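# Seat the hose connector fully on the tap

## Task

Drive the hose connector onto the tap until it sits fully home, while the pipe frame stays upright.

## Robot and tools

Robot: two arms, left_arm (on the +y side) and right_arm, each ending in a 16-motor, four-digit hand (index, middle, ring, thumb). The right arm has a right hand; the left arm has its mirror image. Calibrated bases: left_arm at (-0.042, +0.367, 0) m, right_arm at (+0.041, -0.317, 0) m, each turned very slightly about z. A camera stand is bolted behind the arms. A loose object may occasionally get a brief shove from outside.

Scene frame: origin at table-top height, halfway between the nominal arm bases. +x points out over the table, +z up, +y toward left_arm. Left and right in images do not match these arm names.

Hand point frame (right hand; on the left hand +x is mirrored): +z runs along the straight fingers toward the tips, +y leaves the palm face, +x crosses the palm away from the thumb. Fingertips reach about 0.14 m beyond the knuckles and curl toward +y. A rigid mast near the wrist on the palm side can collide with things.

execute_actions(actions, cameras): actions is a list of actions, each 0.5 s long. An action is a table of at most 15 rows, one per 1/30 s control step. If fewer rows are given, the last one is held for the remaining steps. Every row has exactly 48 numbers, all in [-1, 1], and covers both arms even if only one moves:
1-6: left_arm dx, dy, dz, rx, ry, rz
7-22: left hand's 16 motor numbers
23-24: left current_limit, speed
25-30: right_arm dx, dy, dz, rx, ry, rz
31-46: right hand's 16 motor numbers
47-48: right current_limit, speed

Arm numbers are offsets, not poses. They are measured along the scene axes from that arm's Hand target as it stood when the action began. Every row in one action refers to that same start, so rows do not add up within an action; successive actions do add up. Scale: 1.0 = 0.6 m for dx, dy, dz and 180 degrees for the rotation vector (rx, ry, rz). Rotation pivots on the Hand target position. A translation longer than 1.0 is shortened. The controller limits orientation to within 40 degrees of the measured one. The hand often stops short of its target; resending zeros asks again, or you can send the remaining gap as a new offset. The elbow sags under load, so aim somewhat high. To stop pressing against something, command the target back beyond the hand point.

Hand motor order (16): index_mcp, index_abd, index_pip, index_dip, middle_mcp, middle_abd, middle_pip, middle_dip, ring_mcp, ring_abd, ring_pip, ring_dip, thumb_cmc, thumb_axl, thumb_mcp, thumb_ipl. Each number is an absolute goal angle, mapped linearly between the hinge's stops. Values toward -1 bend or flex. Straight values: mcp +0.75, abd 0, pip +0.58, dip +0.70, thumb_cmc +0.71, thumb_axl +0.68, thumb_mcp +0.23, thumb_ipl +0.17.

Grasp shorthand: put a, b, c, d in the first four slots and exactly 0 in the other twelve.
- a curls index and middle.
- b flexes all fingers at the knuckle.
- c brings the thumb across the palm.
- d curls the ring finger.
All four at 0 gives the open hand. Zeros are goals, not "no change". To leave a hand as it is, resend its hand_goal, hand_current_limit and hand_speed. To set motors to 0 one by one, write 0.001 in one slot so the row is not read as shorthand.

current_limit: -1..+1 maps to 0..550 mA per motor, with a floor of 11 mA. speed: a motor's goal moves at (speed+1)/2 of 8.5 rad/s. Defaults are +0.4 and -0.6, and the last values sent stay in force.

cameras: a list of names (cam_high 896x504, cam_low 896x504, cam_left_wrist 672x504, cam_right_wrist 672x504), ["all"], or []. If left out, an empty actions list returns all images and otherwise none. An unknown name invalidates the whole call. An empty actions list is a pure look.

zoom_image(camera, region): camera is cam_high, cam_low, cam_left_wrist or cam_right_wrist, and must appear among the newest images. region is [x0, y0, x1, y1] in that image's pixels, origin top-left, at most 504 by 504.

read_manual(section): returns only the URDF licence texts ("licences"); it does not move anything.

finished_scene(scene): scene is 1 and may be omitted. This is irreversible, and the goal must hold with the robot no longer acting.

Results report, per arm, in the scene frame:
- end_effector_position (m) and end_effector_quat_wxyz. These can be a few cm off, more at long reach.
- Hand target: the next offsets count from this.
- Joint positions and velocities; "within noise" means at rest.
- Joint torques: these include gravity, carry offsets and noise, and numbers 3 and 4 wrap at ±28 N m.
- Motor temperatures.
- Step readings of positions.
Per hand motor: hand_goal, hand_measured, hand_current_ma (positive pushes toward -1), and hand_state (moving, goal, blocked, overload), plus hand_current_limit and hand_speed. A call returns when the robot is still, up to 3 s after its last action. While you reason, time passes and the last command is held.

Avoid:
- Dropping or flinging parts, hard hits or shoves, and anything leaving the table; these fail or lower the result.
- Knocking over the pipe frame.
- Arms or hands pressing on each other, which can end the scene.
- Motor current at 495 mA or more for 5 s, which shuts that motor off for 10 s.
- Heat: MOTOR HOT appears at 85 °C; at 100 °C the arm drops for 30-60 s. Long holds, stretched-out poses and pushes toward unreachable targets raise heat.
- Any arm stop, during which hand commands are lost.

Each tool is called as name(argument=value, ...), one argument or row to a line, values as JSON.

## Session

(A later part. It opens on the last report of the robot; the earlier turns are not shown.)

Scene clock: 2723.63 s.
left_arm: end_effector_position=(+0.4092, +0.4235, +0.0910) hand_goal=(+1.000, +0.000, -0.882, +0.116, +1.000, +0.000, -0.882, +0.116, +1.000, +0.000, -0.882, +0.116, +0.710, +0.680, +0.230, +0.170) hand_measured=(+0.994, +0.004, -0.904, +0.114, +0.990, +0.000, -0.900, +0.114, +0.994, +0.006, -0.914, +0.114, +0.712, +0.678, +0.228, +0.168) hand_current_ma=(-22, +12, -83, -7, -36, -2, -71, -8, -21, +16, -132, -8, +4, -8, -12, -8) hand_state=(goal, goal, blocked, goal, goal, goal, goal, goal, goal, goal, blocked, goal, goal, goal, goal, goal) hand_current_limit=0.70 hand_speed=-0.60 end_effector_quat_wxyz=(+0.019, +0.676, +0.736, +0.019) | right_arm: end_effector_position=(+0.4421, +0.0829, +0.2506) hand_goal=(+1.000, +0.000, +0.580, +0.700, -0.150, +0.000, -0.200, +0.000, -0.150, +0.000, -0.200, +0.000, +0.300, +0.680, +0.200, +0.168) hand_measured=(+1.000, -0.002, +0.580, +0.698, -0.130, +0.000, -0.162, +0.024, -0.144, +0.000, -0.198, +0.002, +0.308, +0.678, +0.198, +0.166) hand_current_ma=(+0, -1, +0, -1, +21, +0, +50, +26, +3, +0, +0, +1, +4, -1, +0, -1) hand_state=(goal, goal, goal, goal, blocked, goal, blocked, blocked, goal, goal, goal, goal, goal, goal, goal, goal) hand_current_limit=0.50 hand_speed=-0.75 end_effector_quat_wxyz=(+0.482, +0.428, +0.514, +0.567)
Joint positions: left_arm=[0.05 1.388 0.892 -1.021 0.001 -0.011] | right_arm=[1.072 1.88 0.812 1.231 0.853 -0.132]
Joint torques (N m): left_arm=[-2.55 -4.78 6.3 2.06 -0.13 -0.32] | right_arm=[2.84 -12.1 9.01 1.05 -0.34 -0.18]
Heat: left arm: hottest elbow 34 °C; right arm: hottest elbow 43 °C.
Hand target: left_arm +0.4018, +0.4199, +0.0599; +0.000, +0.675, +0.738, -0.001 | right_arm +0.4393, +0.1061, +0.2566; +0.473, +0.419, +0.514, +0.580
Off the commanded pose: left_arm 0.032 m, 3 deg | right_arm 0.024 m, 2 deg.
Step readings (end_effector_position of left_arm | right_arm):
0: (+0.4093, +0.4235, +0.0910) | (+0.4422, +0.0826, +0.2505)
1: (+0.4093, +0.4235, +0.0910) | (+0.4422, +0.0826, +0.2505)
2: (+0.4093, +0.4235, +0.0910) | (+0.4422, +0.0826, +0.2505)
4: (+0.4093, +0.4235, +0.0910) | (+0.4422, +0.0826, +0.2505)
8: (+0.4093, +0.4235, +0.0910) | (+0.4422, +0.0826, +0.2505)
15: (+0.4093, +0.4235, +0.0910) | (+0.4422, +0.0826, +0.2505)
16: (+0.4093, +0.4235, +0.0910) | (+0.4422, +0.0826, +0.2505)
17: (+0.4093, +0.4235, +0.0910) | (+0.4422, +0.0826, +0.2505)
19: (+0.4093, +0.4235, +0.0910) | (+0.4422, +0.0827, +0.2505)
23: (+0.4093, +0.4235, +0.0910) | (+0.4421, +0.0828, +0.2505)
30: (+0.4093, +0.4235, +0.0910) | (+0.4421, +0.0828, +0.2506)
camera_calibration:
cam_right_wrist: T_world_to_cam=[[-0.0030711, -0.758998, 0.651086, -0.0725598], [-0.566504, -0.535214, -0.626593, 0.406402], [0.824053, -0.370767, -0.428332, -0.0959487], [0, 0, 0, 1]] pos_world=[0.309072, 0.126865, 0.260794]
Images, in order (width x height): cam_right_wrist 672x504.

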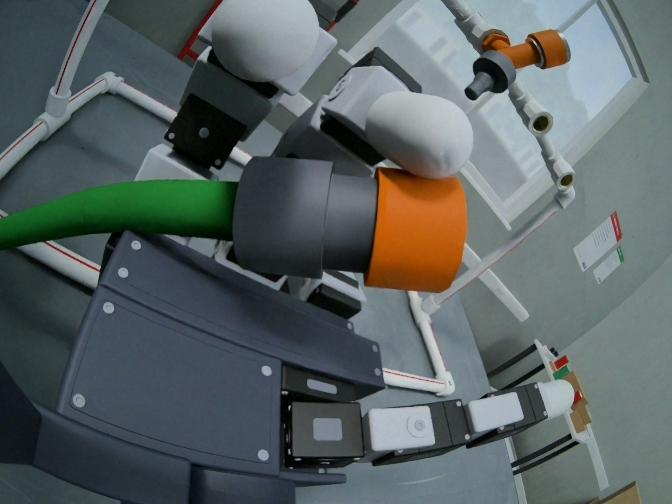

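execute_actions(
  actions=[
    [[0,0,0,0,0,0, 1,0,-0.883,0.116,1,0,-0.883,0.116,1,0,-0.883,0.116,0.71,0.68,0.23,0.17, 0.7,-0.6, 0,0,0,0,0,0, 1,0,0.58,0.7,-0.2,0,-0.35,-0.15,-0.2,0,-0.4,-0.15,0.3,0.68,0.2,0.168, 0.6,-0.8]],
    [[0,0,0,0,0,0, 1,0,-0.883,0.116,1,0,-0.883,0.116,1,0,-0.883,0.116,0.71,0.68,0.23,0.17, 0.7,-0.6, 0,0,0,0,0,0, 1,0,0.58,0.7,-0.25,0,-0.5,-0.3,-0.25,0,-0.6,-0.3,0.3,0.68,0.2,0.168, 0.6,-0.8]],
  ],
  cameras=["cam_right_wrist","cam_high"],
)

Scene clock: 2751.67 s.
left_arm: end_effector_position=(+0.4093, +0.4237, +0.0911) hand_goal=(+1.000, +0.000, -0.882, +0.116, +1.000, +0.000, -0.882, +0.116, +1.000, +0.000, -0.882, +0.116, +0.710, +0.680, +0.230, +0.170) hand_measured=(+0.996, +0.002, -0.904, +0.114, +0.990, +0.000, -0.900, +0.114, +0.992, +0.008, -0.916, +0.114, +0.712, +0.678, +0.228, +0.168) hand_current_ma=(-15, +5, -83, -7, -36, -2, -70, -8, -31, +26, -140, -8, +4, -8, -12, -8) hand_state=(goal, goal, blocked, goal, goal, goal, goal, goal, goal, goal, blocked, goal, goal, goal, goal, goal) hand_current_limit=0.70 hand_speed=-0.60 end_effector_quat_wxyz=(+0.019, +0.676, +0.736, +0.020) | right_arm: end_effector_position=(+0.4421, +0.0828, +0.2506) hand_goal=(+1.000, +0.000, +0.580, +0.700, -0.250, +0.000, -0.500, -0.300, -0.250, +0.000, -0.600, -0.300, +0.300, +0.680, +0.200, +0.168) hand_measured=(+1.000, -0.002, +0.580, +0.698, -0.210, -0.002, -0.430, -0.264, -0.246, +0.000, -0.600, -0.298, +0.308, +0.678, +0.198, +0.166) hand_current_ma=(+0, -1, +0, -1, +62, +0, +135, +49, +1, +0, +0, +1, +4, -1, +0, -1) hand_state=(goal, goal, goal, goal, blocked, goal, blocked, blocked, goal, goal, goal, goal, goal, goal, goal, goal) hand_current_limit=0.60 hand_speed=-0.80 end_effector_quat_wxyz=(+0.487, +0.427, +0.515, +0.562)
Joint positions: left_arm=[0.05 1.388 0.892 -1.021 0.001 -0.012] | right_arm=[1.072 1.88 0.812 1.23 0.859 -0.144]
Joint torques (N m): left_arm=[-2.55 -4.78 6.31 2.04 -0.12 -0.32] | right_arm=[3.37 -12.04 8.91 1.09 -0.64 -0.1]
Heat: left arm: hottest elbow 34 °C; right arm: hottest elbow 43 °C.
Hand target: left_arm +0.4018, +0.4200, +0.0599; +0.000, +0.675, +0.738, -0.001 | right_arm +0.4393, +0.1061, +0.2567; +0.473, +0.419, +0.514, +0.580
Off the commanded pose: left_arm 0.032 m, 3 deg | right_arm 0.024 m, 3 deg.
Step readings (end_effector_position of left_arm | right_arm):
0: (+0.4092, +0.4235, +0.0910) | (+0.4421, +0.0829, +0.2506)
1: (+0.4092, +0.4235, +0.0910) | (+0.4421, +0.0829, +0.2506)
2: (+0.4092, +0.4235, +0.0910) | (+0.4421, +0.0829, +0.2506)
4: (+0.4092, +0.4235, +0.0910) | (+0.4421, +0.0830, +0.2506)
8: (+0.4092, +0.4236, +0.0910) | (+0.4421, +0.0829, +0.2507)
15: (+0.4092, +0.4236, +0.0910) | (+0.4420, +0.0832, +0.2507)
16: (+0.4092, +0.4236, +0.0910) | (+0.4420, +0.0832, +0.2507)
17: (+0.4092, +0.4236, +0.0910) | (+0.4420, +0.0832, +0.2507)
19: (+0.4092, +0.4236, +0.0910) | (+0.4420, +0.0832, +0.2507)
23: (+0.4093, +0.4237, +0.0911) | (+0.4421, +0.0829, +0.2506)
30: (+0.4093, +0.4237, +0.0911) | (+0.4421, +0.0827, +0.2506)
camera_calibration:
cam_right_wrist: T_world_to_cam=[[-0.00957925, -0.751291, 0.659901, -0.0726395], [-0.570365, -0.537945, -0.620725, 0.406766], [0.821335, -0.382331, -0.423358, -0.0950482], [0, 0, 0, 1]] pos_world=[0.309376, 0.127904, 0.260185]
Images, in order (width x height): cam_high 896x504, cam_right_wrist 672x504.

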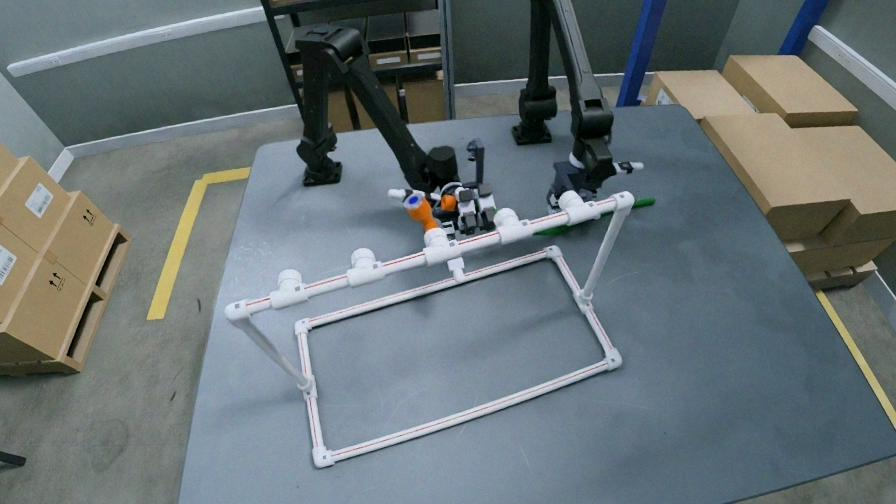

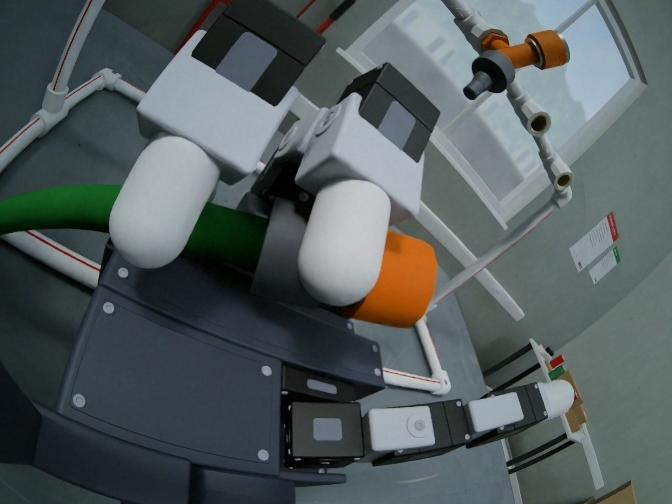

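execute_actions(
  actions=[
    [[0,0,0,0,0,0, 1,0,-0.883,0.116,1,0,-0.883,0.116,1,0,-0.883,0.116,0.71,0.68,0.23,0.17, 0.7,-0.6, 0,0,0,0,0,0, 1,0,0.58,0.7,-0.32,0,-0.6,-0.4,-0.35,0,-0.75,-0.4,0.3,0.68,0.2,0.168, 0.7,-0.8]],
    [[0,0,0,0,0,0, 1,0,-0.883,0.116,1,0,-0.883,0.116,1,0,-0.883,0.116,0.71,0.68,0.23,0.17, 0.7,-0.6, 0,0,0,0,0,0, 1,0,0.58,0.7,-0.42,0,-0.7,-0.5,-0.5,0,-0.85,-0.5,0.3,0.68,0.2,0.168, 0.75,-0.8]],
  ],
  cameras=["cam_right_wrist","cam_high"],
)

zoom_image(
  camera="cam_right_wrist",
  region=[60, 120, 500, 420],
)

zoom_image(
  camera="cam_high",
  region=[370, 130, 550, 260],
)

Scene clock: 2767.40 s.
left_arm: end_effector_position=(+0.4093, +0.4237, +0.0911) hand_goal=(+1.000, +0.000, -0.882, +0.116, +1.000, +0.000, -0.882, +0.116, +1.000, +0.000, -0.882, +0.116, +0.710, +0.680, +0.230, +0.170) hand_measured=(+0.998, +0.002, -0.904, +0.114, +0.990, +0.000, -0.900, +0.114, +0.992, +0.010, -0.916, +0.114, +0.712, +0.678, +0.228, +0.168) hand_current_ma=(-10, +3, -83, -7, -34, -2, -70, -8, -27, +28, -140, -8, +4, -8, -12, -8) hand_state=(goal, goal, blocked, goal, goal, goal, goal, goal, goal, goal, blocked, goal, goal, goal, goal, goal) hand_current_limit=0.70 hand_speed=-0.60 end_effector_quat_wxyz=(+0.019, +0.676, +0.736, +0.020) | right_arm: end_effector_position=(+0.4427, +0.0823, +0.2506) hand_goal=(+1.000, +0.000, +0.580, +0.700, -0.420, +0.000, -0.700, -0.500, -0.500, +0.000, -0.850, -0.500, +0.300, +0.680, +0.200, +0.168) hand_measured=(+1.000, -0.002, +0.580, +0.698, -0.328, -0.002, -0.520, -0.366, -0.352, +0.000, -0.700, -0.396, +0.308, +0.678, +0.198, +0.166) hand_current_ma=(+0, -1, +0, -1, +231, -1, +481, +383, +481, +0, +460, +257, +4, -1, +0, -1) hand_state=(goal, goal, goal, goal, blocked, goal, blocked, blocked, blocked, goal, blocked, blocked, goal, goal, goal, goal) hand_current_limit=0.75 hand_speed=-0.80 end_effector_quat_wxyz=(+0.489, +0.427, +0.515, +0.560)
Joint positions: left_arm=[0.05 1.388 0.892 -1.021 0.001 -0.012] | right_arm=[1.071 1.88 0.812 1.23 0.861 -0.148]
Joint torques (N m): left_arm=[-2.61 -4.78 6.28 2.04 -0.12 -0.32] | right_arm=[3.25 -12.22 8.73 1.11 -0.71 -0.07]
Heat: left arm: hottest elbow 34 °C; right arm: hottest elbow 43 °C.
Hand target: left_arm +0.4018, +0.4199, +0.0599; +0.000, +0.675, +0.738, -0.001 | right_arm +0.4393, +0.1060, +0.2567; +0.473, +0.419, +0.514, +0.580
Off the commanded pose: left_arm 0.032 m, 3 deg | right_arm 0.025 m, 3 deg.
Step readings (end_effector_position of left_arm | right_arm):
0: (+0.4093, +0.4237, +0.0911) | (+0.4421, +0.0828, +0.2506)
1: (+0.4093, +0.4237, +0.0911) | (+0.4421, +0.0828, +0.2506)
2: (+0.4093, +0.4237, +0.0911) | (+0.4421, +0.0827, +0.2506)
4: (+0.4093, +0.4237, +0.0911) | (+0.4422, +0.0825, +0.2506)
8: (+0.4093, +0.4237, +0.0911) | (+0.4427, +0.0822, +0.2506)
15: (+0.4093, +0.4237, +0.0911) | (+0.4427, +0.0823, +0.2506)
16: (+0.4093, +0.4237, +0.0911) | (+0.4427, +0.0823, +0.2506)
17: (+0.4093, +0.4237, +0.0911) | (+0.4427, +0.0823, +0.2506)
19: (+0.4093, +0.4237, +0.0911) | (+0.4427, +0.0823, +0.2506)
23: (+0.4093, +0.4237, +0.0911) | (+0.4427, +0.0823, +0.2506)
30: (+0.4093, +0.4237, +0.0911) | (+0.4427, +0.0823, +0.2506)
camera_calibration:
cam_right_wrist: T_world_to_cam=[[-0.0125057, -0.748637, 0.662862, -0.0726865], [-0.571988, -0.538386, -0.618846, 0.407177], [0.820166, -0.386888, -0.421479, -0.0953293], [0, 0, 0, 1]] pos_world=[0.310177, 0.127921, 0.259981]
Images, in order (width x height): cam_high 896x504, cam_right_wrist 672x504.

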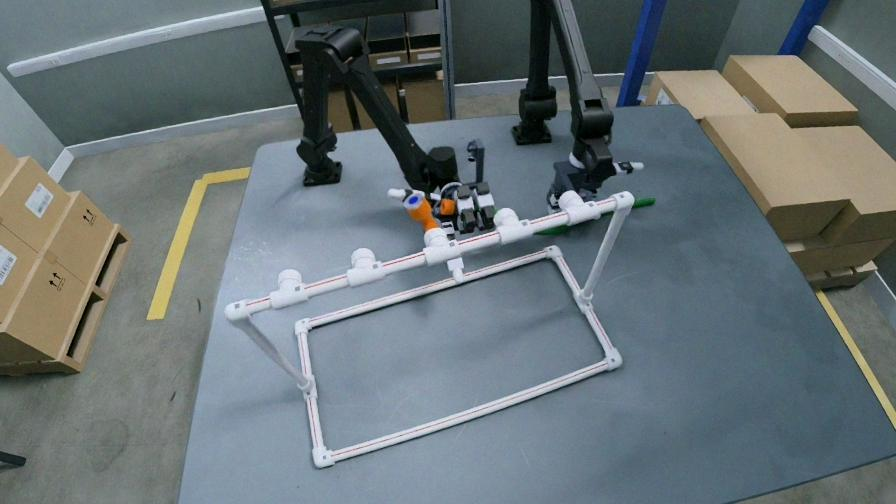

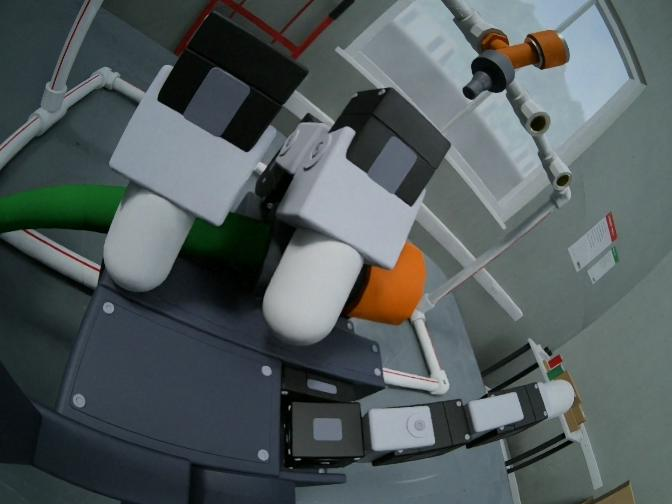

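Scaled by 1.145 from the camera's 672x504 image, which has a finer 960x720 frame.

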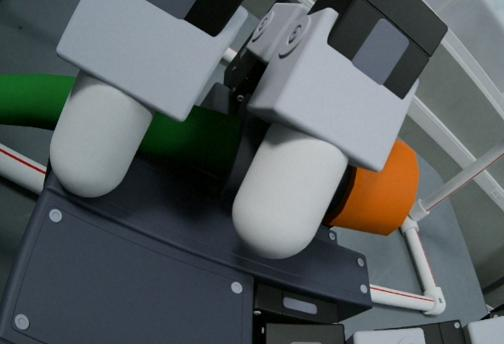

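Scaled by 2.800 from the camera's 896x504 image, which has a finer 1280x720 frame.

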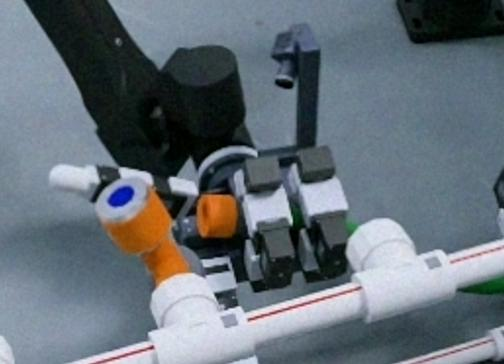

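zoom_image(
  camera="cam_right_wrist",
  region=[420, 0, 600, 140],
)

Scaled by 2.800 from the camera's 672x504 image, which has a finer 960x720 frame.

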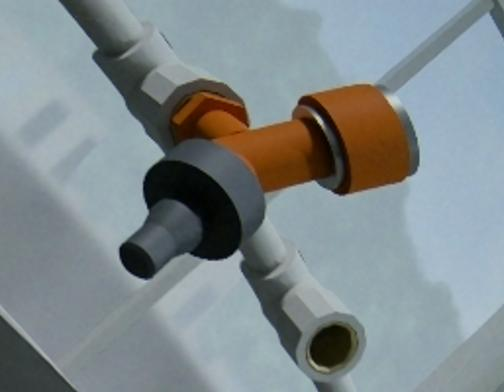

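execute_actions(
  actions=[
    [[0,0,0.03,0,0,0, 1,0,-0.883,0.116,1,0,-0.883,0.116,1,0,-0.883,0.116,0.71,0.68,0.23,0.17, 0.5,-0.6, 0,-0.02,0,0,0,0, 1,0,0.58,0.7,-0.42,0,-0.7,-0.5,-0.5,0,-0.85,-0.5,0.3,0.68,0.2,0.168, 0.75,-0.8],[0,0,0.08,0,0,0, 1,0,-0.883,0.116,1,0,-0.883,0.116,1,0,-0.883,0.116,0.71,0.68,0.23,0.17, 0.5,-0.6, 0,-0.035,0,0,0,0, 1,0,0.58,0.7,-0.42,0,-0.7,-0.5,-0.5,0,-0.85,-0.5,0.3,0.68,0.2,0.168, 0.75,-0.8]],
    [[0,0,0.05,0,0,0, 1,0,-0.883,0.116,1,0,-0.883,0.116,1,0,-0.883,0.116,0.71,0.68,0.23,0.17, 0.5,-0.6, 0,-0.03,0.005,-0.07,-0.022,0.006, 1,0,0.58,0.7,-0.42,0,-0.7,-0.5,-0.5,0,-0.85,-0.5,0.3,0.68,0.2,0.168, 0.75,-0.8],[0,0,0.12,0,0,0, 1,0,-0.883,0.116,1,0,-0.883,0.116,1,0,-0.883,0.116,0.71,0.68,0.23,0.17, 0.5,-0.6, 0,-0.06,0.01,-0.1487,-0.0445,0.0114, 1,0,0.58,0.7,-0.42,0,-0.7,-0.5,-0.5,0,-0.85,-0.5,0.3,0.68,0.2,0.168, 0.75,-0.8]],
  ],
  cameras=["cam_right_wrist","cam_high","cam_low"],
)

Scene clock: 2969.37 s.
left_arm: end_effector_position=(+0.3880, +0.4228, +0.1629) hand_goal=(+1.000, +0.000, -0.882, +0.116, +1.000, +0.000, -0.882, +0.116, +1.000, +0.000, -0.882, +0.116, +0.710, +0.680, +0.230, +0.170) hand_measured=(+0.996, +0.002, -0.882, +0.114, +0.996, +0.000, -0.882, +0.114, +0.996, +0.002, -0.882, +0.114, +0.712, +0.678, +0.228, +0.168) hand_current_ma=(-17, +6, +0, -7, -13, +0, +0, -7, -12, +4, -1, -9, +4, -8, -13, -8) hand_state=(goal, goal, goal, goal, goal, goal, goal, goal, goal, goal, goal, goal, goal, goal, goal, goal) hand_current_limit=0.50 hand_speed=-0.60 end_effector_quat_wxyz=(-0.012, +0.675, +0.738, -0.011) | right_arm: end_effector_position=(+0.4429, +0.0528, +0.2544) hand_goal=(+1.000, +0.000, +0.580, +0.700, -0.420, +0.000, -0.700, -0.500, -0.500, +0.000, -0.850, -0.500, +0.300, +0.680, +0.200, +0.168) hand_measured=(+1.000, -0.002, +0.580, +0.698, -0.332, -0.004, -0.520, -0.366, -0.352, +0.000, -0.700, -0.396, +0.308, +0.678, +0.198, +0.166) hand_current_ma=(+0, -1, +0, -1, +219, -1, +481, +383, +481, +0, +460, +257, +4, -1, +0, -1) hand_state=(goal, goal, goal, goal, blocked, goal, blocked, blocked, blocked, goal, blocked, blocked, goal, goal, goal, goal) hand_current_limit=0.75 hand_speed=-0.80 end_effector_quat_wxyz=(+0.572, +0.255, +0.615, +0.479)
Joint positions: left_arm=[0.05 1.304 1.037 -1.336 -0.002 -0.015] | right_arm=[0.918 1.772 0.624 1.283 0.569 -0.555]
Joint torques (N m): left_arm=[-2.61 -7.82 12.86 0.77 -0.03 -0.29] | right_arm=[0.32 -12.57 4.11 2.47 -0.06 -0.28]
Heat: left arm: hottest elbow 34 °C; right arm: hottest elbow 43 °C.
Hand target: left_arm +0.4017, +0.4199, +0.1799; +0.000, +0.675, +0.738, -0.001 | right_arm +0.4393, +0.0490, +0.2626; +0.581, +0.248, +0.608, +0.481
Off the commanded pose: left_arm 0.022 m, 2 deg | right_arm 0.010 m, 2 deg.
Step readings (end_effector_position of left_arm | right_arm):
0: (+0.4093, +0.4237, +0.0911) | (+0.4427, +0.0823, +0.2506)
1: (+0.4093, +0.4237, +0.0911) | (+0.4427, +0.0823, +0.2506)
2: (+0.4088, +0.4237, +0.0909) | (+0.4430, +0.0820, +0.2506)
4: (+0.4051, +0.4235, +0.0913) | (+0.4443, +0.0816, +0.2508)
8: (+0.3950, +0.4239, +0.0913) | (+0.4478, +0.0804, +0.2508)
15: (+0.3878, +0.4233, +0.0900) | (+0.4473, +0.0811, +0.2496)
16: (+0.3873, +0.4233, +0.0899) | (+0.4471, +0.0815, +0.2494)
17: (+0.3858, +0.4232, +0.0902) | (+0.4458, +0.0837, +0.2479)
19: (+0.3799, +0.4226, +0.0945) | (+0.4417, +0.0837, +0.2437)
23: (+0.3793, +0.4221, +0.1252) | (+0.4331, +0.0651, +0.2367)
30: (+0.3908, +0.4230, +0.1638) | (+0.4455, +0.0470, +0.2527)
camera_calibration:
cam_right_wrist: T_world_to_cam=[[-0.0510443, -0.39818, 0.915886, -0.163076], [-0.453144, -0.808011, -0.376536, 0.293699], [0.889975, -0.434248, -0.139188, -0.205549], [0, 0, 0, 1]] pos_world=[0.307698, 0.0831196, 0.231337]
Images, in order (width x height): cam_high 896x504, cam_low 896x504, cam_right_wrist 672x504.

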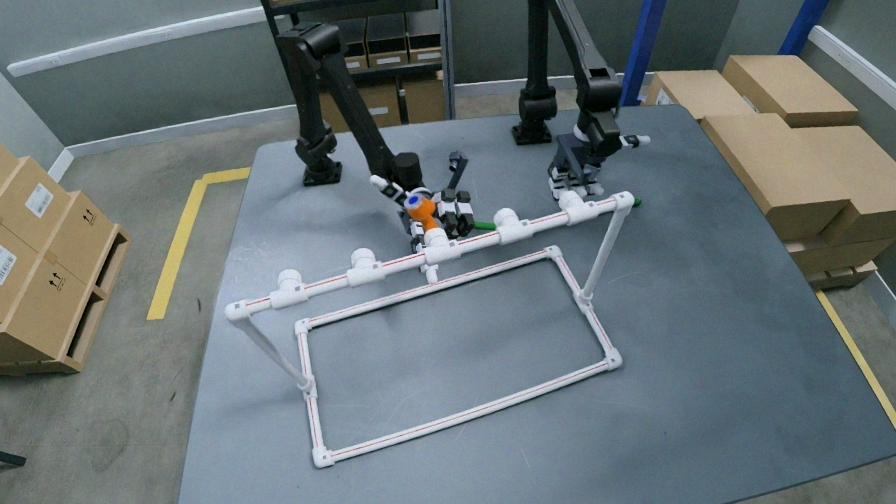

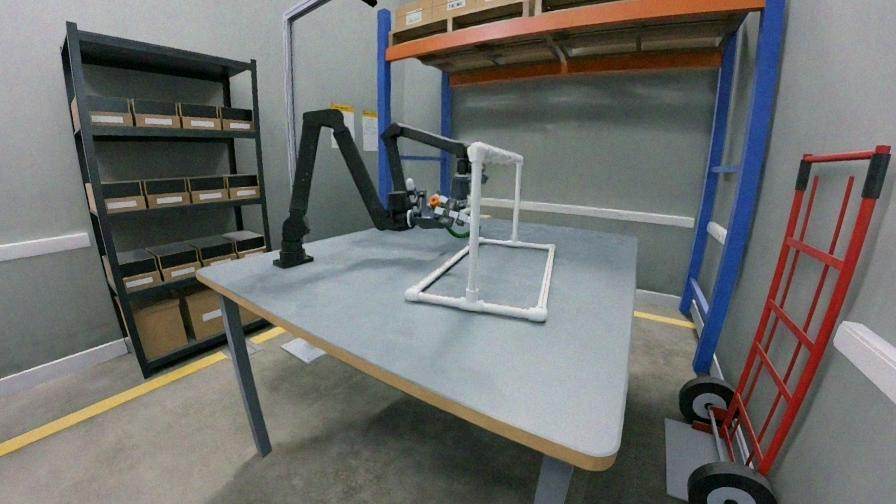

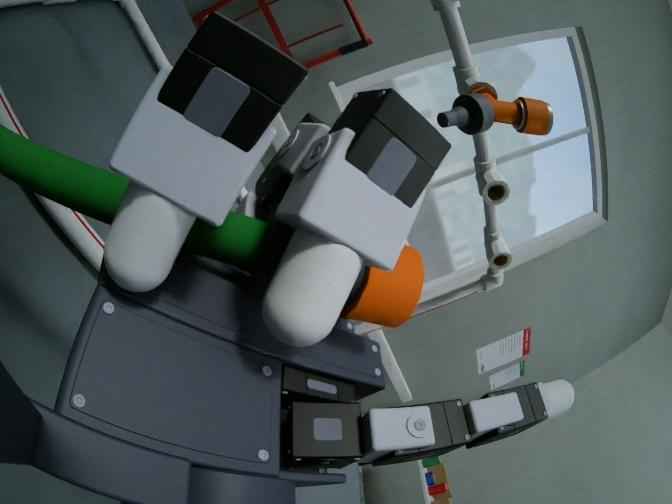

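execute_actions(
  actions=[
    [[0,0,0,0,0,0, 1,0,-0.883,0.116,1,0,-0.883,0.116,1,0,-0.883,0.116,0.71,0.68,0.23,0.17, 0.5,-0.6, 0,-0.01,0,-0.07,-0.022,0.006, 1,0,0.58,0.7,-0.42,0,-0.7,-0.5,-0.5,0,-0.85,-0.5,0.3,0.68,0.2,0.168, 0.75,-0.8],[0,0,0,0,0,0, 1,0,-0.883,0.116,1,0,-0.883,0.116,1,0,-0.883,0.116,0.71,0.68,0.23,0.17, 0.5,-0.6, 0,-0.02,0.01,-0.1487,-0.0445,0.0114, 1,0,0.58,0.7,-0.42,0,-0.7,-0.5,-0.5,0,-0.85,-0.5,0.3,0.68,0.2,0.168, 0.75,-0.8]],
    [[0,0,0,0,0,0, 1,0,-0.883,0.116,1,0,-0.883,0.116,1,0,-0.883,0.116,0.71,0.68,0.23,0.17, 0.5,-0.6, 0,0,0,0,0,0, 1,0,0.58,0.7,-0.42,0,-0.7,-0.5,-0.5,0,-0.85,-0.5,0.3,0.68,0.2,0.168, 0.75,-0.8]],
  ],
  cameras=["cam_right_wrist","cam_high","cam_low"],
)

zoom_image(
  camera="cam_right_wrist",
  region=[340, 100, 640, 340],
)

zoom_image(
  camera="cam_high",
  region=[370, 130, 550, 260],
)

Scene clock: 2985.77 s.
left_arm: end_effector_position=(+0.3880, +0.4227, +0.1629) hand_goal=(+1.000, +0.000, -0.882, +0.116, +1.000, +0.000, -0.882, +0.116, +1.000, +0.000, -0.882, +0.116, +0.710, +0.680, +0.230, +0.170) hand_measured=(+0.996, +0.002, -0.882, +0.114, +0.996, +0.000, -0.882, +0.114, +0.996, +0.002, -0.882, +0.114, +0.712, +0.678, +0.228, +0.168) hand_current_ma=(-17, +6, +0, -7, -13, +0, +0, -7, -12, +4, -1, -9, +4, -8, -13, -8) hand_state=(goal, goal, goal, goal, goal, goal, goal, goal, goal, goal, goal, goal, goal, goal, goal, goal) hand_current_limit=0.50 hand_speed=-0.60 end_effector_quat_wxyz=(-0.011, +0.675, +0.738, -0.011) | right_arm: end_effector_position=(+0.4406, +0.0375, +0.2656) hand_goal=(+1.000, +0.000, +0.580, +0.700, -0.420, +0.000, -0.700, -0.500, -0.500, +0.000, -0.850, -0.500, +0.300, +0.680, +0.200, +0.168) hand_measured=(+1.000, -0.002, +0.580, +0.698, -0.342, +0.000, -0.528, -0.374, -0.352, +0.000, -0.700, -0.396, +0.306, +0.678, +0.198, +0.166) hand_current_ma=(+0, -1, +0, -1, +180, +0, +481, +352, +481, +0, +460, +257, +3, -1, +0, -1) hand_state=(goal, goal, goal, goal, blocked, goal, blocked, blocked, blocked, goal, blocked, blocked, goal, goal, goal, goal) hand_current_limit=0.75 hand_speed=-0.80 end_effector_quat_wxyz=(+0.649, +0.071, +0.665, +0.363)
Joint positions: left_arm=[0.05 1.304 1.037 -1.336 -0.001 -0.015] | right_arm=[0.765 1.604 0.535 1.18 0.319 -0.988]
Joint torques (N m): left_arm=[-2.55 -7.88 12.88 0.75 -0.01 -0.3] | right_arm=[0.85 -11.22 5.29 1.29 -0.04 -0.26]
Heat: left arm: hottest elbow 39 °C; right arm: hottest elbow 41 °C.
Hand target: left_arm +0.4017, +0.4199, +0.1799; +0.000, +0.675, +0.738, -0.001 | right_arm +0.4393, +0.0370, +0.2687; +0.655, +0.062, +0.665, +0.354
Off the commanded pose: left_arm 0.022 m, 2 deg | right_arm 0.003 m, 2 deg.
Step readings (end_effector_position of left_arm | right_arm):
0: (+0.3880, +0.4228, +0.1629) | (+0.4429, +0.0529, +0.2544)
1: (+0.3880, +0.4228, +0.1629) | (+0.4426, +0.0532, +0.2543)
2: (+0.3880, +0.4228, +0.1629) | (+0.4410, +0.0551, +0.2533)
4: (+0.3880, +0.4228, +0.1629) | (+0.4359, +0.0568, +0.2514)
8: (+0.3880, +0.4227, +0.1629) | (+0.4344, +0.0413, +0.2553)
15: (+0.3880, +0.4227, +0.1629) | (+0.4415, +0.0306, +0.2735)
16: (+0.3880, +0.4227, +0.1629) | (+0.4409, +0.0320, +0.2731)
17: (+0.3880, +0.4227, +0.1629) | (+0.4405, +0.0333, +0.2722)
19: (+0.3880, +0.4227, +0.1629) | (+0.4405, +0.0350, +0.2697)
23: (+0.3880, +0.4227, +0.1629) | (+0.4407, +0.0366, +0.2668)
30: (+0.3880, +0.4227, +0.1629) | (+0.4407, +0.0374, +0.2656)
camera_calibration:
cam_right_wrist: T_world_to_cam=[[-0.191961, 0.0234871, 0.981122, -0.150551], [-0.378593, -0.924104, -0.0519513, 0.169848], [0.905438, -0.381419, 0.186284, -0.303871], [0, 0, 0, 1]] pos_world=[0.31054, 0.0445916, 0.213138]
Images, in order (width x height): cam_high 896x504, cam_low 896x504, cam_right_wrist 672x504.

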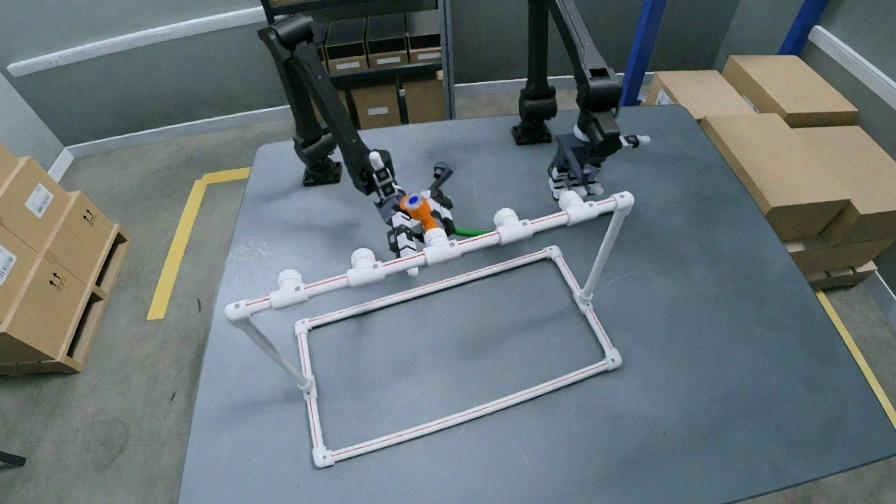

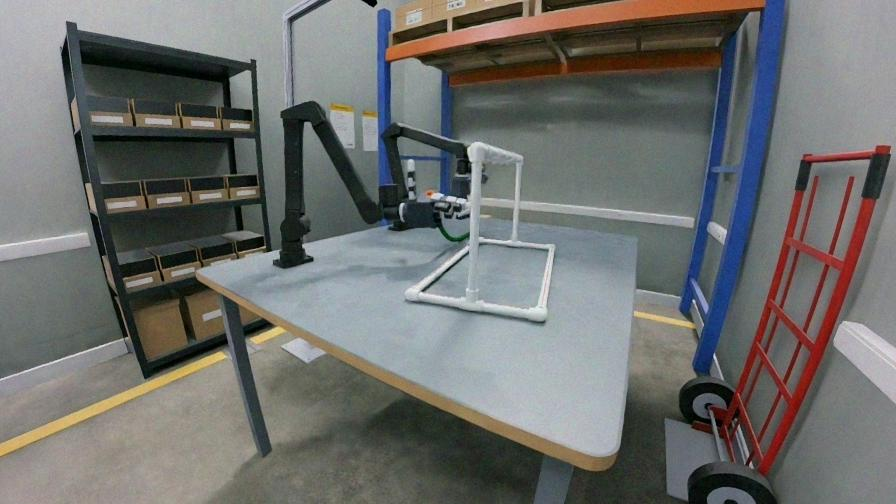

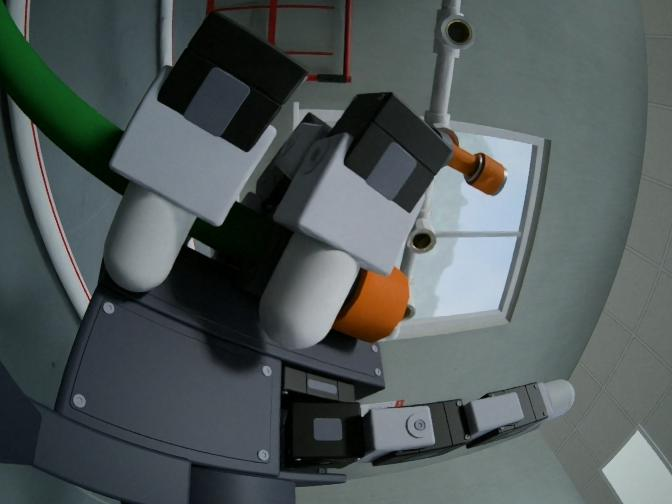

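Scaled by 1.680 from the camera's 672x504 image, which has a finer 960x720 frame.

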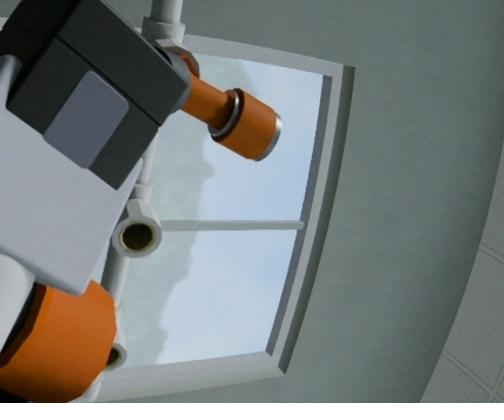

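Scaled by 2.800 from the camera's 896x504 image, which has a finer 1280x720 frame.

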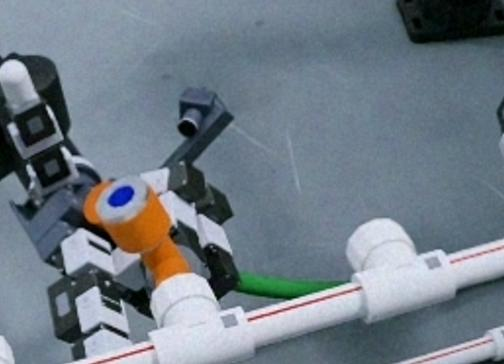

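zoom_image(
  camera="cam_right_wrist",
  region=[310, 240, 430, 360],
)

Scaled by 4.200 from the camera's 672x504 image, which has a finer 960x720 frame.

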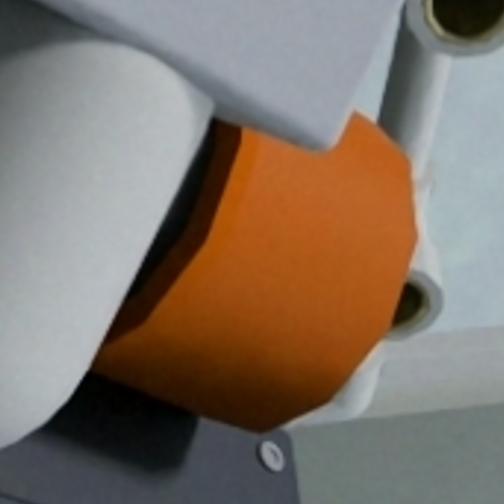

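execute_actions(
  actions=[
    [[0,0,0,0,0,0, 1,0,-0.883,0.116,1,0,-0.883,0.116,1,0,-0.883,0.116,0.71,0.68,0.23,0.17, 0.5,-0.6, 0.03,0.015,0,-0.009,0.0145,-0.03, 1,0,0.58,0.7,-0.42,0,-0.7,-0.5,-0.5,0,-0.85,-0.5,0.9,0.68,0.23,0.168, 0.75,-0.8],[0,0,0,0,0,0, 1,0,-0.883,0.116,1,0,-0.883,0.116,1,0,-0.883,0.116,0.71,0.68,0.23,0.17, 0.5,-0.6, 0.075,0.035,-0.005,-0.0181,0.029,-0.0592, 1,0,0.58,0.7,-0.42,0,-0.7,-0.5,-0.5,0,-0.85,-0.5,0.9,0.68,0.23,0.168, 0.75,-0.8]],
    [[0,0,0,0,0,0, 1,0,-0.883,0.116,1,0,-0.883,0.116,1,0,-0.883,0.116,0.71,0.68,0.23,0.17, 0.5,-0.6, 0.04,0.018,0,-0.009,0.0145,-0.03, 1,0,0.58,0.7,-0.42,0,-0.7,-0.5,-0.5,0,-0.85,-0.5,0.9,0.68,0.23,0.168, 0.75,-0.8],[0,0,0,0,0,0, 1,0,-0.883,0.116,1,0,-0.883,0.116,1,0,-0.883,0.116,0.71,0.68,0.23,0.17, 0.5,-0.6, 0.075,0.035,-0.005,-0.0181,0.029,-0.0592, 1,0,0.58,0.7,-0.42,0,-0.7,-0.5,-0.5,0,-0.85,-0.5,0.9,0.68,0.23,0.168, 0.75,-0.8]],
    [[0,0,0,0,0,0, 1,0,-0.883,0.116,1,0,-0.883,0.116,1,0,-0.883,0.116,0.71,0.68,0.23,0.17, 0.5,-0.6, 0,0,0,0,0,0, 1,0,0.58,0.7,-0.42,0,-0.7,-0.5,-0.5,0,-0.85,-0.5,0.9,0.68,0.23,0.168, 0.75,-0.8]],
  ],
  cameras=["all"],
)

zoom_image(
  camera="cam_right_wrist",
  region=[300, 120, 600, 360],
)

zoom_image(
  camera="cam_high",
  region=[370, 130, 550, 260],
)

Scene clock: 3241.30 s.
left_arm: end_effector_position=(+0.3880, +0.4227, +0.1629) hand_goal=(+1.000, +0.000, -0.882, +0.116, +1.000, +0.000, -0.882, +0.116, +1.000, +0.000, -0.882, +0.116, +0.710, +0.680, +0.230, +0.170) hand_measured=(+0.996, +0.002, -0.882, +0.114, +0.996, +0.000, -0.882, +0.114, +0.996, +0.002, -0.882, +0.114, +0.712, +0.678, +0.228, +0.168) hand_current_ma=(-17, +6, +0, -7, -13, +0, +0, -7, -12, +4, -1, -9, +4, -8, -13, -8) hand_state=(goal, goal, goal, goal, goal, goal, goal, goal, goal, goal, goal, goal, goal, goal, goal, goal) hand_current_limit=0.50 hand_speed=-0.60 end_effector_quat_wxyz=(-0.011, +0.675, +0.738, -0.011) | right_arm: end_effector_position=(+0.5220, +0.0646, +0.2524) hand_goal=(+1.000, +0.000, +0.580, +0.700, -0.420, +0.000, -0.700, -0.500, -0.500, +0.000, -0.850, -0.500, +0.900, +0.680, +0.230, +0.168) hand_measured=(+1.000, -0.002, +0.580, +0.698, -0.342, +0.002, -0.528, -0.376, -0.352, +0.000, -0.700, -0.396, +0.904, +0.678, +0.228, +0.166) hand_current_ma=(+0, -1, +0, -1, +180, +0, +481, +346, +481, +0, +460, +257, +2, -1, -1, -1) hand_state=(goal, goal, goal, goal, blocked, goal, blocked, blocked, blocked, goal, blocked, blocked, goal, goal, goal, goal) hand_current_limit=0.75 hand_speed=-0.80 end_effector_quat_wxyz=(+0.645, +0.180, +0.721, +0.176)
Joint positions: left_arm=[0.05 1.304 1.037 -1.336 -0.001 -0.015] | right_arm=[0.846 1.621 0.781 0.692 0.776 -0.956]
Joint torques (N m): left_arm=[-2.61 -7.82 12.88 0.76 -0.02 -0.29] | right_arm=[1.38 -10.52 10.55 1.09 0.21 -0.05]
Motor temperatures (°C): left_arm=[26 30 51 24 25 25] | right_arm=[28 35 36 26 25 24]
Heat: left arm: hottest elbow 51 °C; right arm: hottest elbow 36 °C.
Hand target: left_arm +0.4017, +0.4199, +0.1799; +0.000, +0.675, +0.738, -0.001 | right_arm +0.5293, +0.0791, +0.2626; +0.648, +0.179, +0.717, +0.182
Off the commanded pose: left_arm 0.022 m, 2 deg | right_arm 0.019 m, 1 deg.
Step readings (end_effector_position of left_arm | right_arm):
0: (+0.3880, +0.4227, +0.1629) | (+0.4406, +0.0375, +0.2656)
1: (+0.3880, +0.4227, +0.1629) | (+0.4410, +0.0372, +0.2654)
2: (+0.3880, +0.4227, +0.1629) | (+0.4441, +0.0348, +0.2636)
4: (+0.3880, +0.4227, +0.1629) | (+0.4531, +0.0313, +0.2565)
8: (+0.3880, +0.4227, +0.1629) | (+0.4688, +0.0362, +0.2476)
15: (+0.3880, +0.4227, +0.1629) | (+0.4796, +0.0443, +0.2515)
16: (+0.3880, +0.4227, +0.1629) | (+0.4802, +0.0441, +0.2508)
17: (+0.3880, +0.4227, +0.1629) | (+0.4830, +0.0427, +0.2494)
19: (+0.3880, +0.4227, +0.1629) | (+0.4926, +0.0413, +0.2468)
23: (+0.3880, +0.4227, +0.1629) | (+0.5101, +0.0549, +0.2545)
30: (+0.3880, +0.4227, +0.1629) | (+0.5204, +0.0647, +0.2618)
31: (+0.3880, +0.4227, +0.1629) | (+0.5207, +0.0646, +0.2602)
32: (+0.3880, +0.4227, +0.1629) | (+0.5210, +0.0645, +0.2586)
34: (+0.3880, +0.4227, +0.1629) | (+0.5214, +0.0647, +0.2555)
38: (+0.3880, +0.4227, +0.1629) | (+0.5219, +0.0648, +0.2523)
45: (+0.3880, +0.4227, +0.1629) | (+0.5220, +0.0646, +0.2524)
camera_calibration:
cam_left_wrist: T_world_to_cam=[[-0.57827, -0.814968, 0.0378216, 0.531614], [-0.521952, 0.405191, 0.750591, -0.138238], [-0.627032, 0.414303, -0.659684, 0.303028], [0, 0, 0, 1]] pos_world=[0.425272, 0.363716, 0.283556]
cam_right_wrist: T_world_to_cam=[[0.0360814, 0.203317, 0.978448, -0.252595], [-0.682309, -0.710356, 0.172769, 0.313004], [0.730173, -0.673837, 0.113094, -0.235926], [0, 0, 0, 1]] pos_world=[0.394946, 0.114725, 0.219756]

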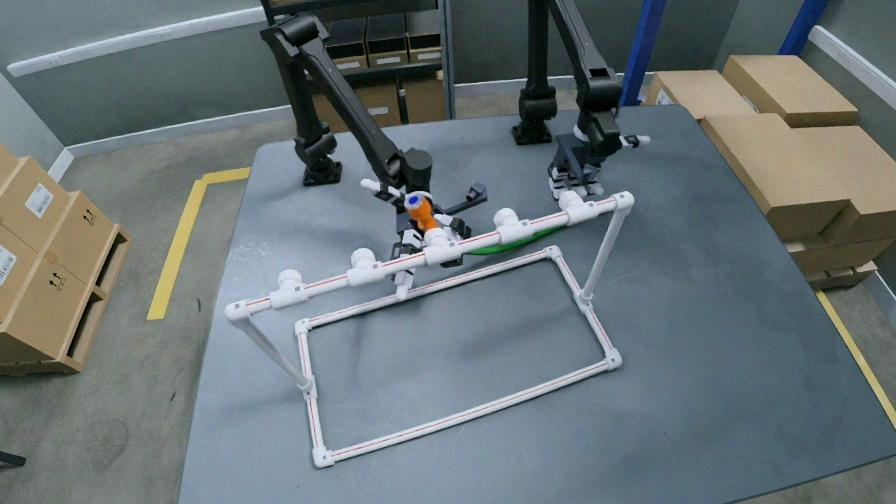

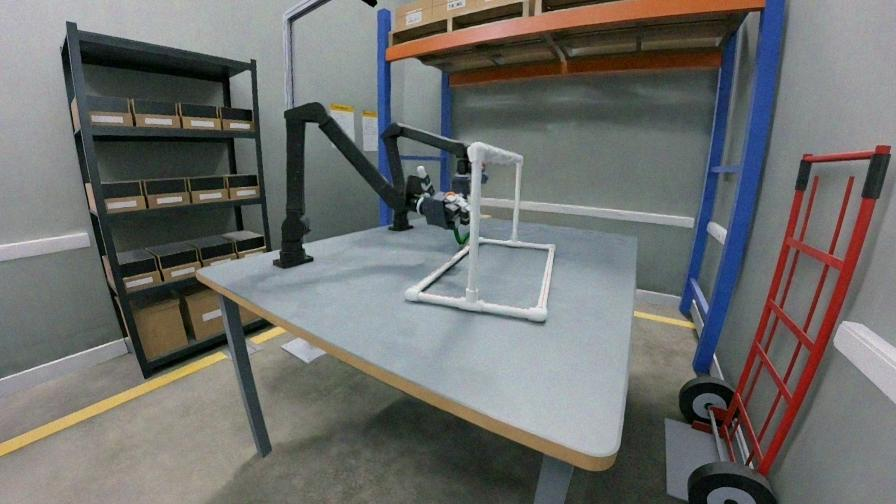

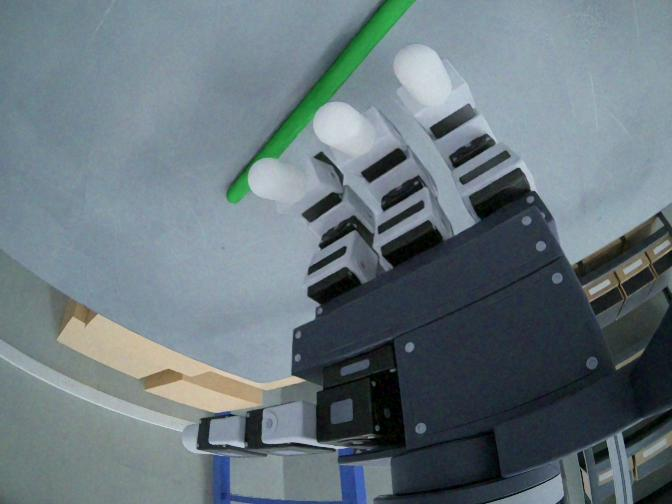

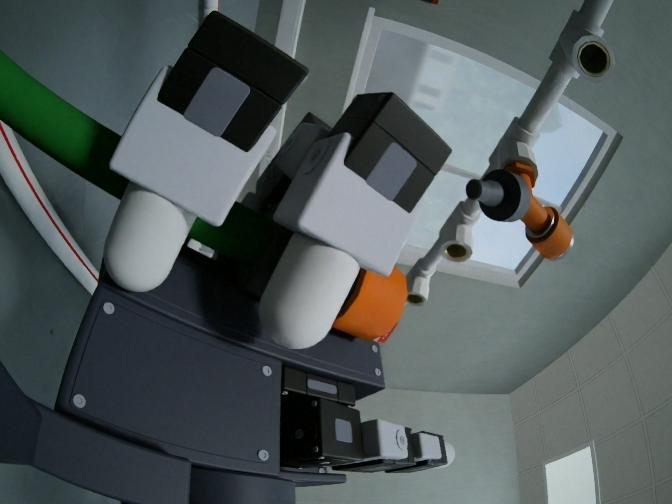

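Scaled by 1.680 from the camera's 672x504 image, which has a finer 960x720 frame.

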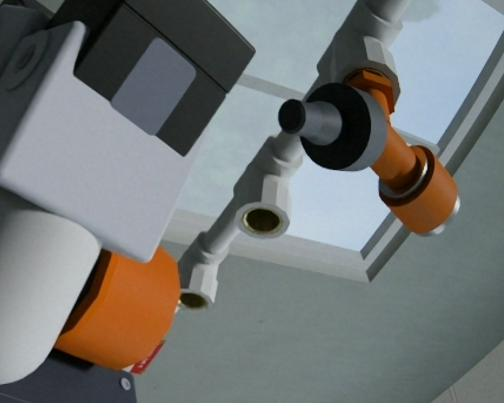

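Scaled by 2.800 from the camera's 896x504 image, which has a finer 1280x720 frame.

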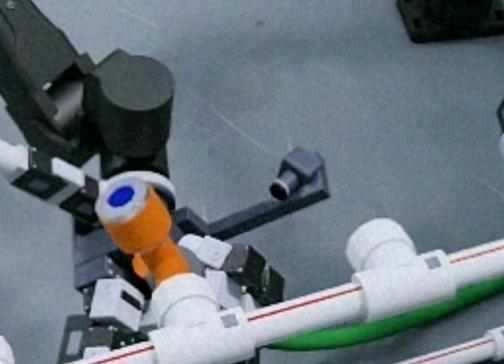

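execute_actions(
  actions=[
    [[0,0,0,0,0,0, 1,0,-0.883,0.116,1,0,-0.883,0.116,1,0,-0.883,0.116,0.71,0.68,0.23,0.17, 0.5,-0.6, 0.03,0.015,0.004,0,0.005,0, 1,0,0.58,0.7,-0.42,0,-0.7,-0.5,-0.5,0,-0.85,-0.5,0.9,0.68,0.23,0.168, 0.75,-0.8],[0,0,0,0,0,0, 1,0,-0.883,0.116,1,0,-0.883,0.116,1,0,-0.883,0.116,0.71,0.68,0.23,0.17, 0.5,-0.6, 0.075,0.038,0.01,0,0.0139,0, 1,0,0.58,0.7,-0.42,0,-0.7,-0.5,-0.5,0,-0.85,-0.5,0.9,0.68,0.23,0.168, 0.75,-0.8]],
    [[0,0,0,0,0,0, 1,0,-0.883,0.116,1,0,-0.883,0.116,1,0,-0.883,0.116,0.71,0.68,0.23,0.17, 0.5,-0.6, 0.037,0.02,0.016,0,0,0, 1,0,0.58,0.7,-0.42,0,-0.7,-0.5,-0.5,0,-0.85,-0.5,0.9,0.68,0.23,0.168, 0.75,-0.8]],
    [[0,0,0,0,0,0, 1,0,-0.883,0.116,1,0,-0.883,0.116,1,0,-0.883,0.116,0.71,0.68,0.23,0.17, 0.5,-0.6, 0,0,0,0,0,0, 1,0,0.58,0.7,-0.42,0,-0.7,-0.5,-0.5,0,-0.85,-0.5,0.9,0.68,0.23,0.168, 0.75,-0.8]],
  ],
  cameras=["cam_right_wrist","cam_high","cam_low"],
)

zoom_image(
  camera="cam_right_wrist",
  region=[330, 160, 570, 360],
)

zoom_image(
  camera="cam_high",
  region=[370, 130, 550, 260],
)

zoom_image(
  camera="cam_low",
  region=[410, 130, 550, 250],
)

Scene clock: 3315.30 s.
left_arm: end_effector_position=(+0.3880, +0.4227, +0.1629) hand_goal=(+1.000, +0.000, -0.882, +0.116, +1.000, +0.000, -0.882, +0.116, +1.000, +0.000, -0.882, +0.116, +0.710, +0.680, +0.230, +0.170) hand_measured=(+0.996, +0.002, -0.882, +0.114, +0.996, +0.000, -0.882, +0.114, +0.996, +0.002, -0.882, +0.114, +0.712, +0.678, +0.228, +0.168) hand_current_ma=(-17, +6, +0, -7, -13, +0, +0, -7, -12, +4, -1, -9, +4, -8, -13, -8) hand_state=(goal, goal, goal, goal, goal, goal, goal, goal, goal, goal, goal, goal, goal, goal, goal, goal) hand_current_limit=0.50 hand_speed=-0.60 end_effector_quat_wxyz=(-0.011, +0.675, +0.738, -0.011) | right_arm: end_effector_position=(+0.5823, +0.1065, +0.2642) hand_goal=(+1.000, +0.000, +0.580, +0.700, -0.420, +0.000, -0.700, -0.500, -0.500, +0.000, -0.850, -0.500, +0.900, +0.680, +0.230, +0.168) hand_measured=(+1.000, -0.002, +0.580, +0.698, -0.342, +0.002, -0.528, -0.376, -0.352, +0.000, -0.700, -0.396, +0.906, +0.678, +0.228, +0.166) hand_current_ma=(+0, -1, +0, -1, +180, +0, +481, +346, +481, +0, +460, +257, +2, -1, -1, -1) hand_state=(goal, goal, goal, goal, blocked, goal, blocked, blocked, blocked, goal, blocked, blocked, goal, goal, goal, goal) hand_current_limit=0.75 hand_speed=-0.80 end_effector_quat_wxyz=(+0.627, +0.177, +0.739, +0.173)
Joint positions: left_arm=[0.05 1.304 1.037 -1.336 -0.001 -0.015] | right_arm=[0.815 1.718 1.008 0.501 0.728 -0.925]
Joint torques (N m): left_arm=[-2.61 -7.88 12.88 0.75 -0.02 -0.29] | right_arm=[0.32 -12.1 11.93 1.25 0.2 -0.04]
Motor temperatures (°C): left_arm=[26 30 52 24 25 25] | right_arm=[28 35 42 26 25 24]
Heat: left arm: hottest elbow 52 °C; right arm: hottest elbow 42 °C.
Hand target: left_arm +0.4017, +0.4199, +0.1799; +0.000, +0.675, +0.738, -0.001 | right_arm +0.5965, +0.1139, +0.2781; +0.632, +0.183, +0.731, +0.178
Off the commanded pose: left_arm 0.022 m, 2 deg | right_arm 0.021 m, 1 deg.
Step readings (end_effector_position of left_arm | right_arm):
0: (+0.3880, +0.4227, +0.1629) | (+0.5220, +0.0646, +0.2524)
1: (+0.3880, +0.4227, +0.1629) | (+0.5221, +0.0646, +0.2525)
2: (+0.3880, +0.4227, +0.1629) | (+0.5228, +0.0655, +0.2525)
4: (+0.3880, +0.4227, +0.1629) | (+0.5281, +0.0711, +0.2519)
8: (+0.3880, +0.4227, +0.1629) | (+0.5482, +0.0874, +0.2585)
15: (+0.3880, +0.4227, +0.1629) | (+0.5600, +0.0930, +0.2605)
16: (+0.3880, +0.4227, +0.1629) | (+0.5603, +0.0932, +0.2596)
17: (+0.3880, +0.4227, +0.1629) | (+0.5613, +0.0940, +0.2587)
19: (+0.3880, +0.4227, +0.1629) | (+0.5662, +0.0968, +0.2581)
23: (+0.3880, +0.4227, +0.1629) | (+0.5782, +0.1032, +0.2630)
30: (+0.3880, +0.4227, +0.1629) | (+0.5819, +0.1060, +0.2664)
31: (+0.3880, +0.4227, +0.1629) | (+0.5820, +0.1061, +0.2661)
32: (+0.3880, +0.4227, +0.1629) | (+0.5820, +0.1062, +0.2658)
34: (+0.3880, +0.4227, +0.1629) | (+0.5822, +0.1063, +0.2654)
38: (+0.3880, +0.4227, +0.1629) | (+0.5823, +0.1064, +0.2645)
45: (+0.3880, +0.4227, +0.1629) | (+0.5823, +0.1065, +0.2642)
camera_calibration:
cam_right_wrist: T_world_to_cam=[[0.0816456, 0.210437, 0.974192, -0.300969], [-0.663697, -0.717724, 0.21066, 0.36179], [0.743532, -0.663768, 0.0810673, -0.253437], [0, 0, 0, 1]] pos_world=[0.45313, 0.154777, 0.237532]
Images, in order (width x height): cam_high 896x504, cam_low 896x504, cam_right_wrist 672x504.

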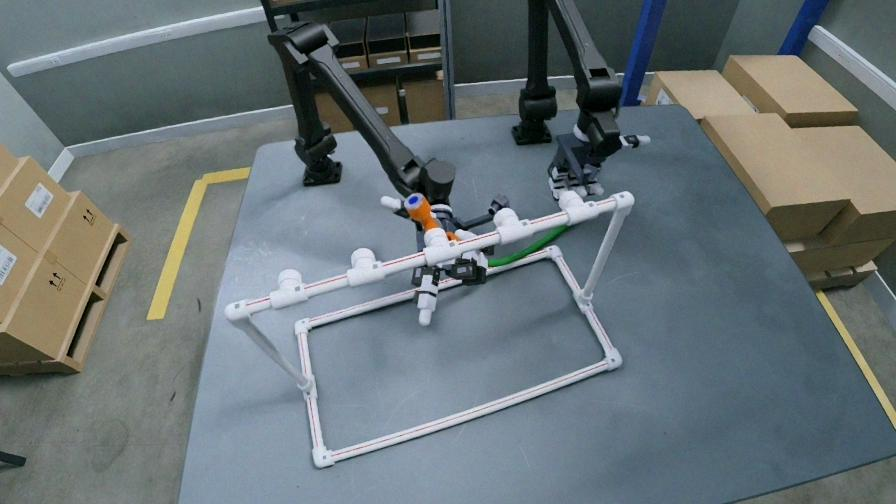

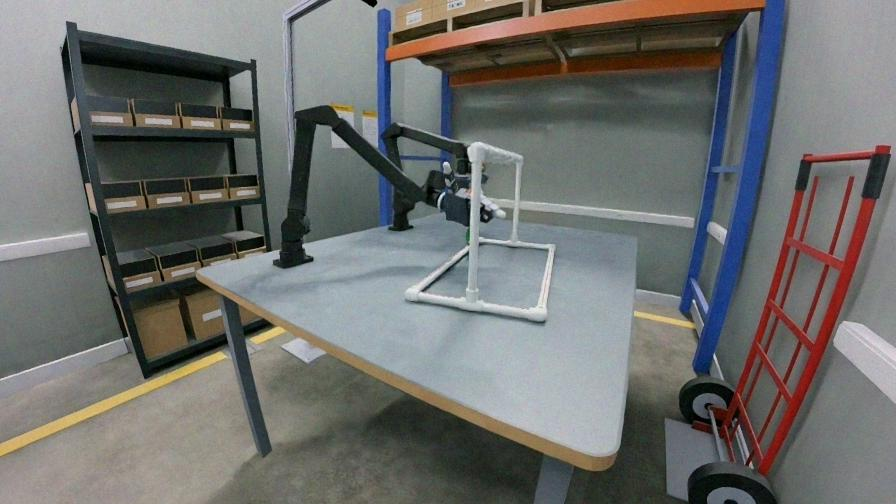

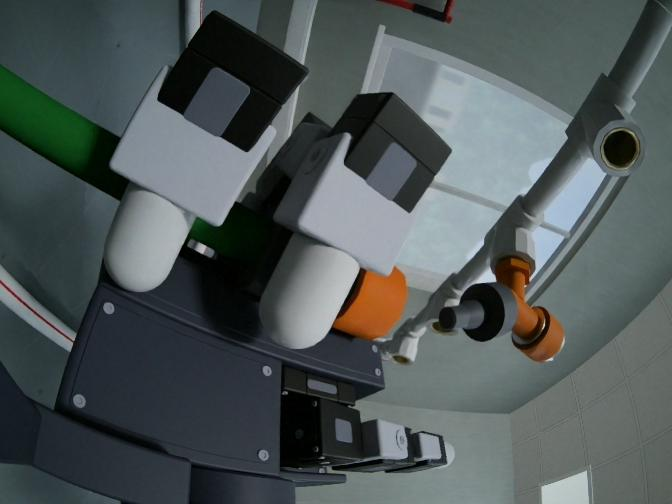

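Scaled by 2.100 from the camera's 672x504 image, which has a finer 960x720 frame.

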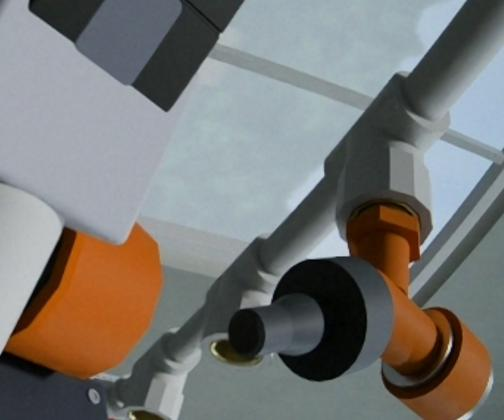

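Scaled by 2.800 from the camera's 896x504 image, which has a finer 1280x720 frame.

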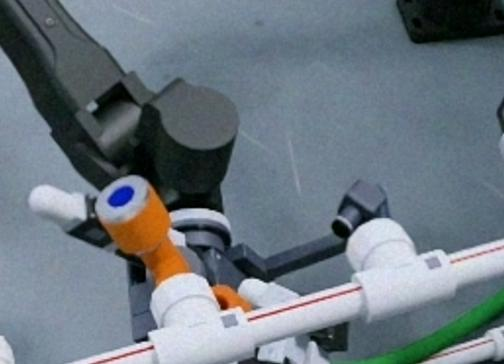

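Scaled by 3.600 from the camera's 896x504 image, which has a finer 1280x720 frame.

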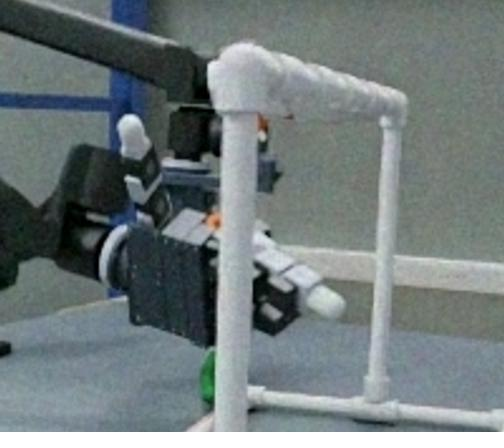

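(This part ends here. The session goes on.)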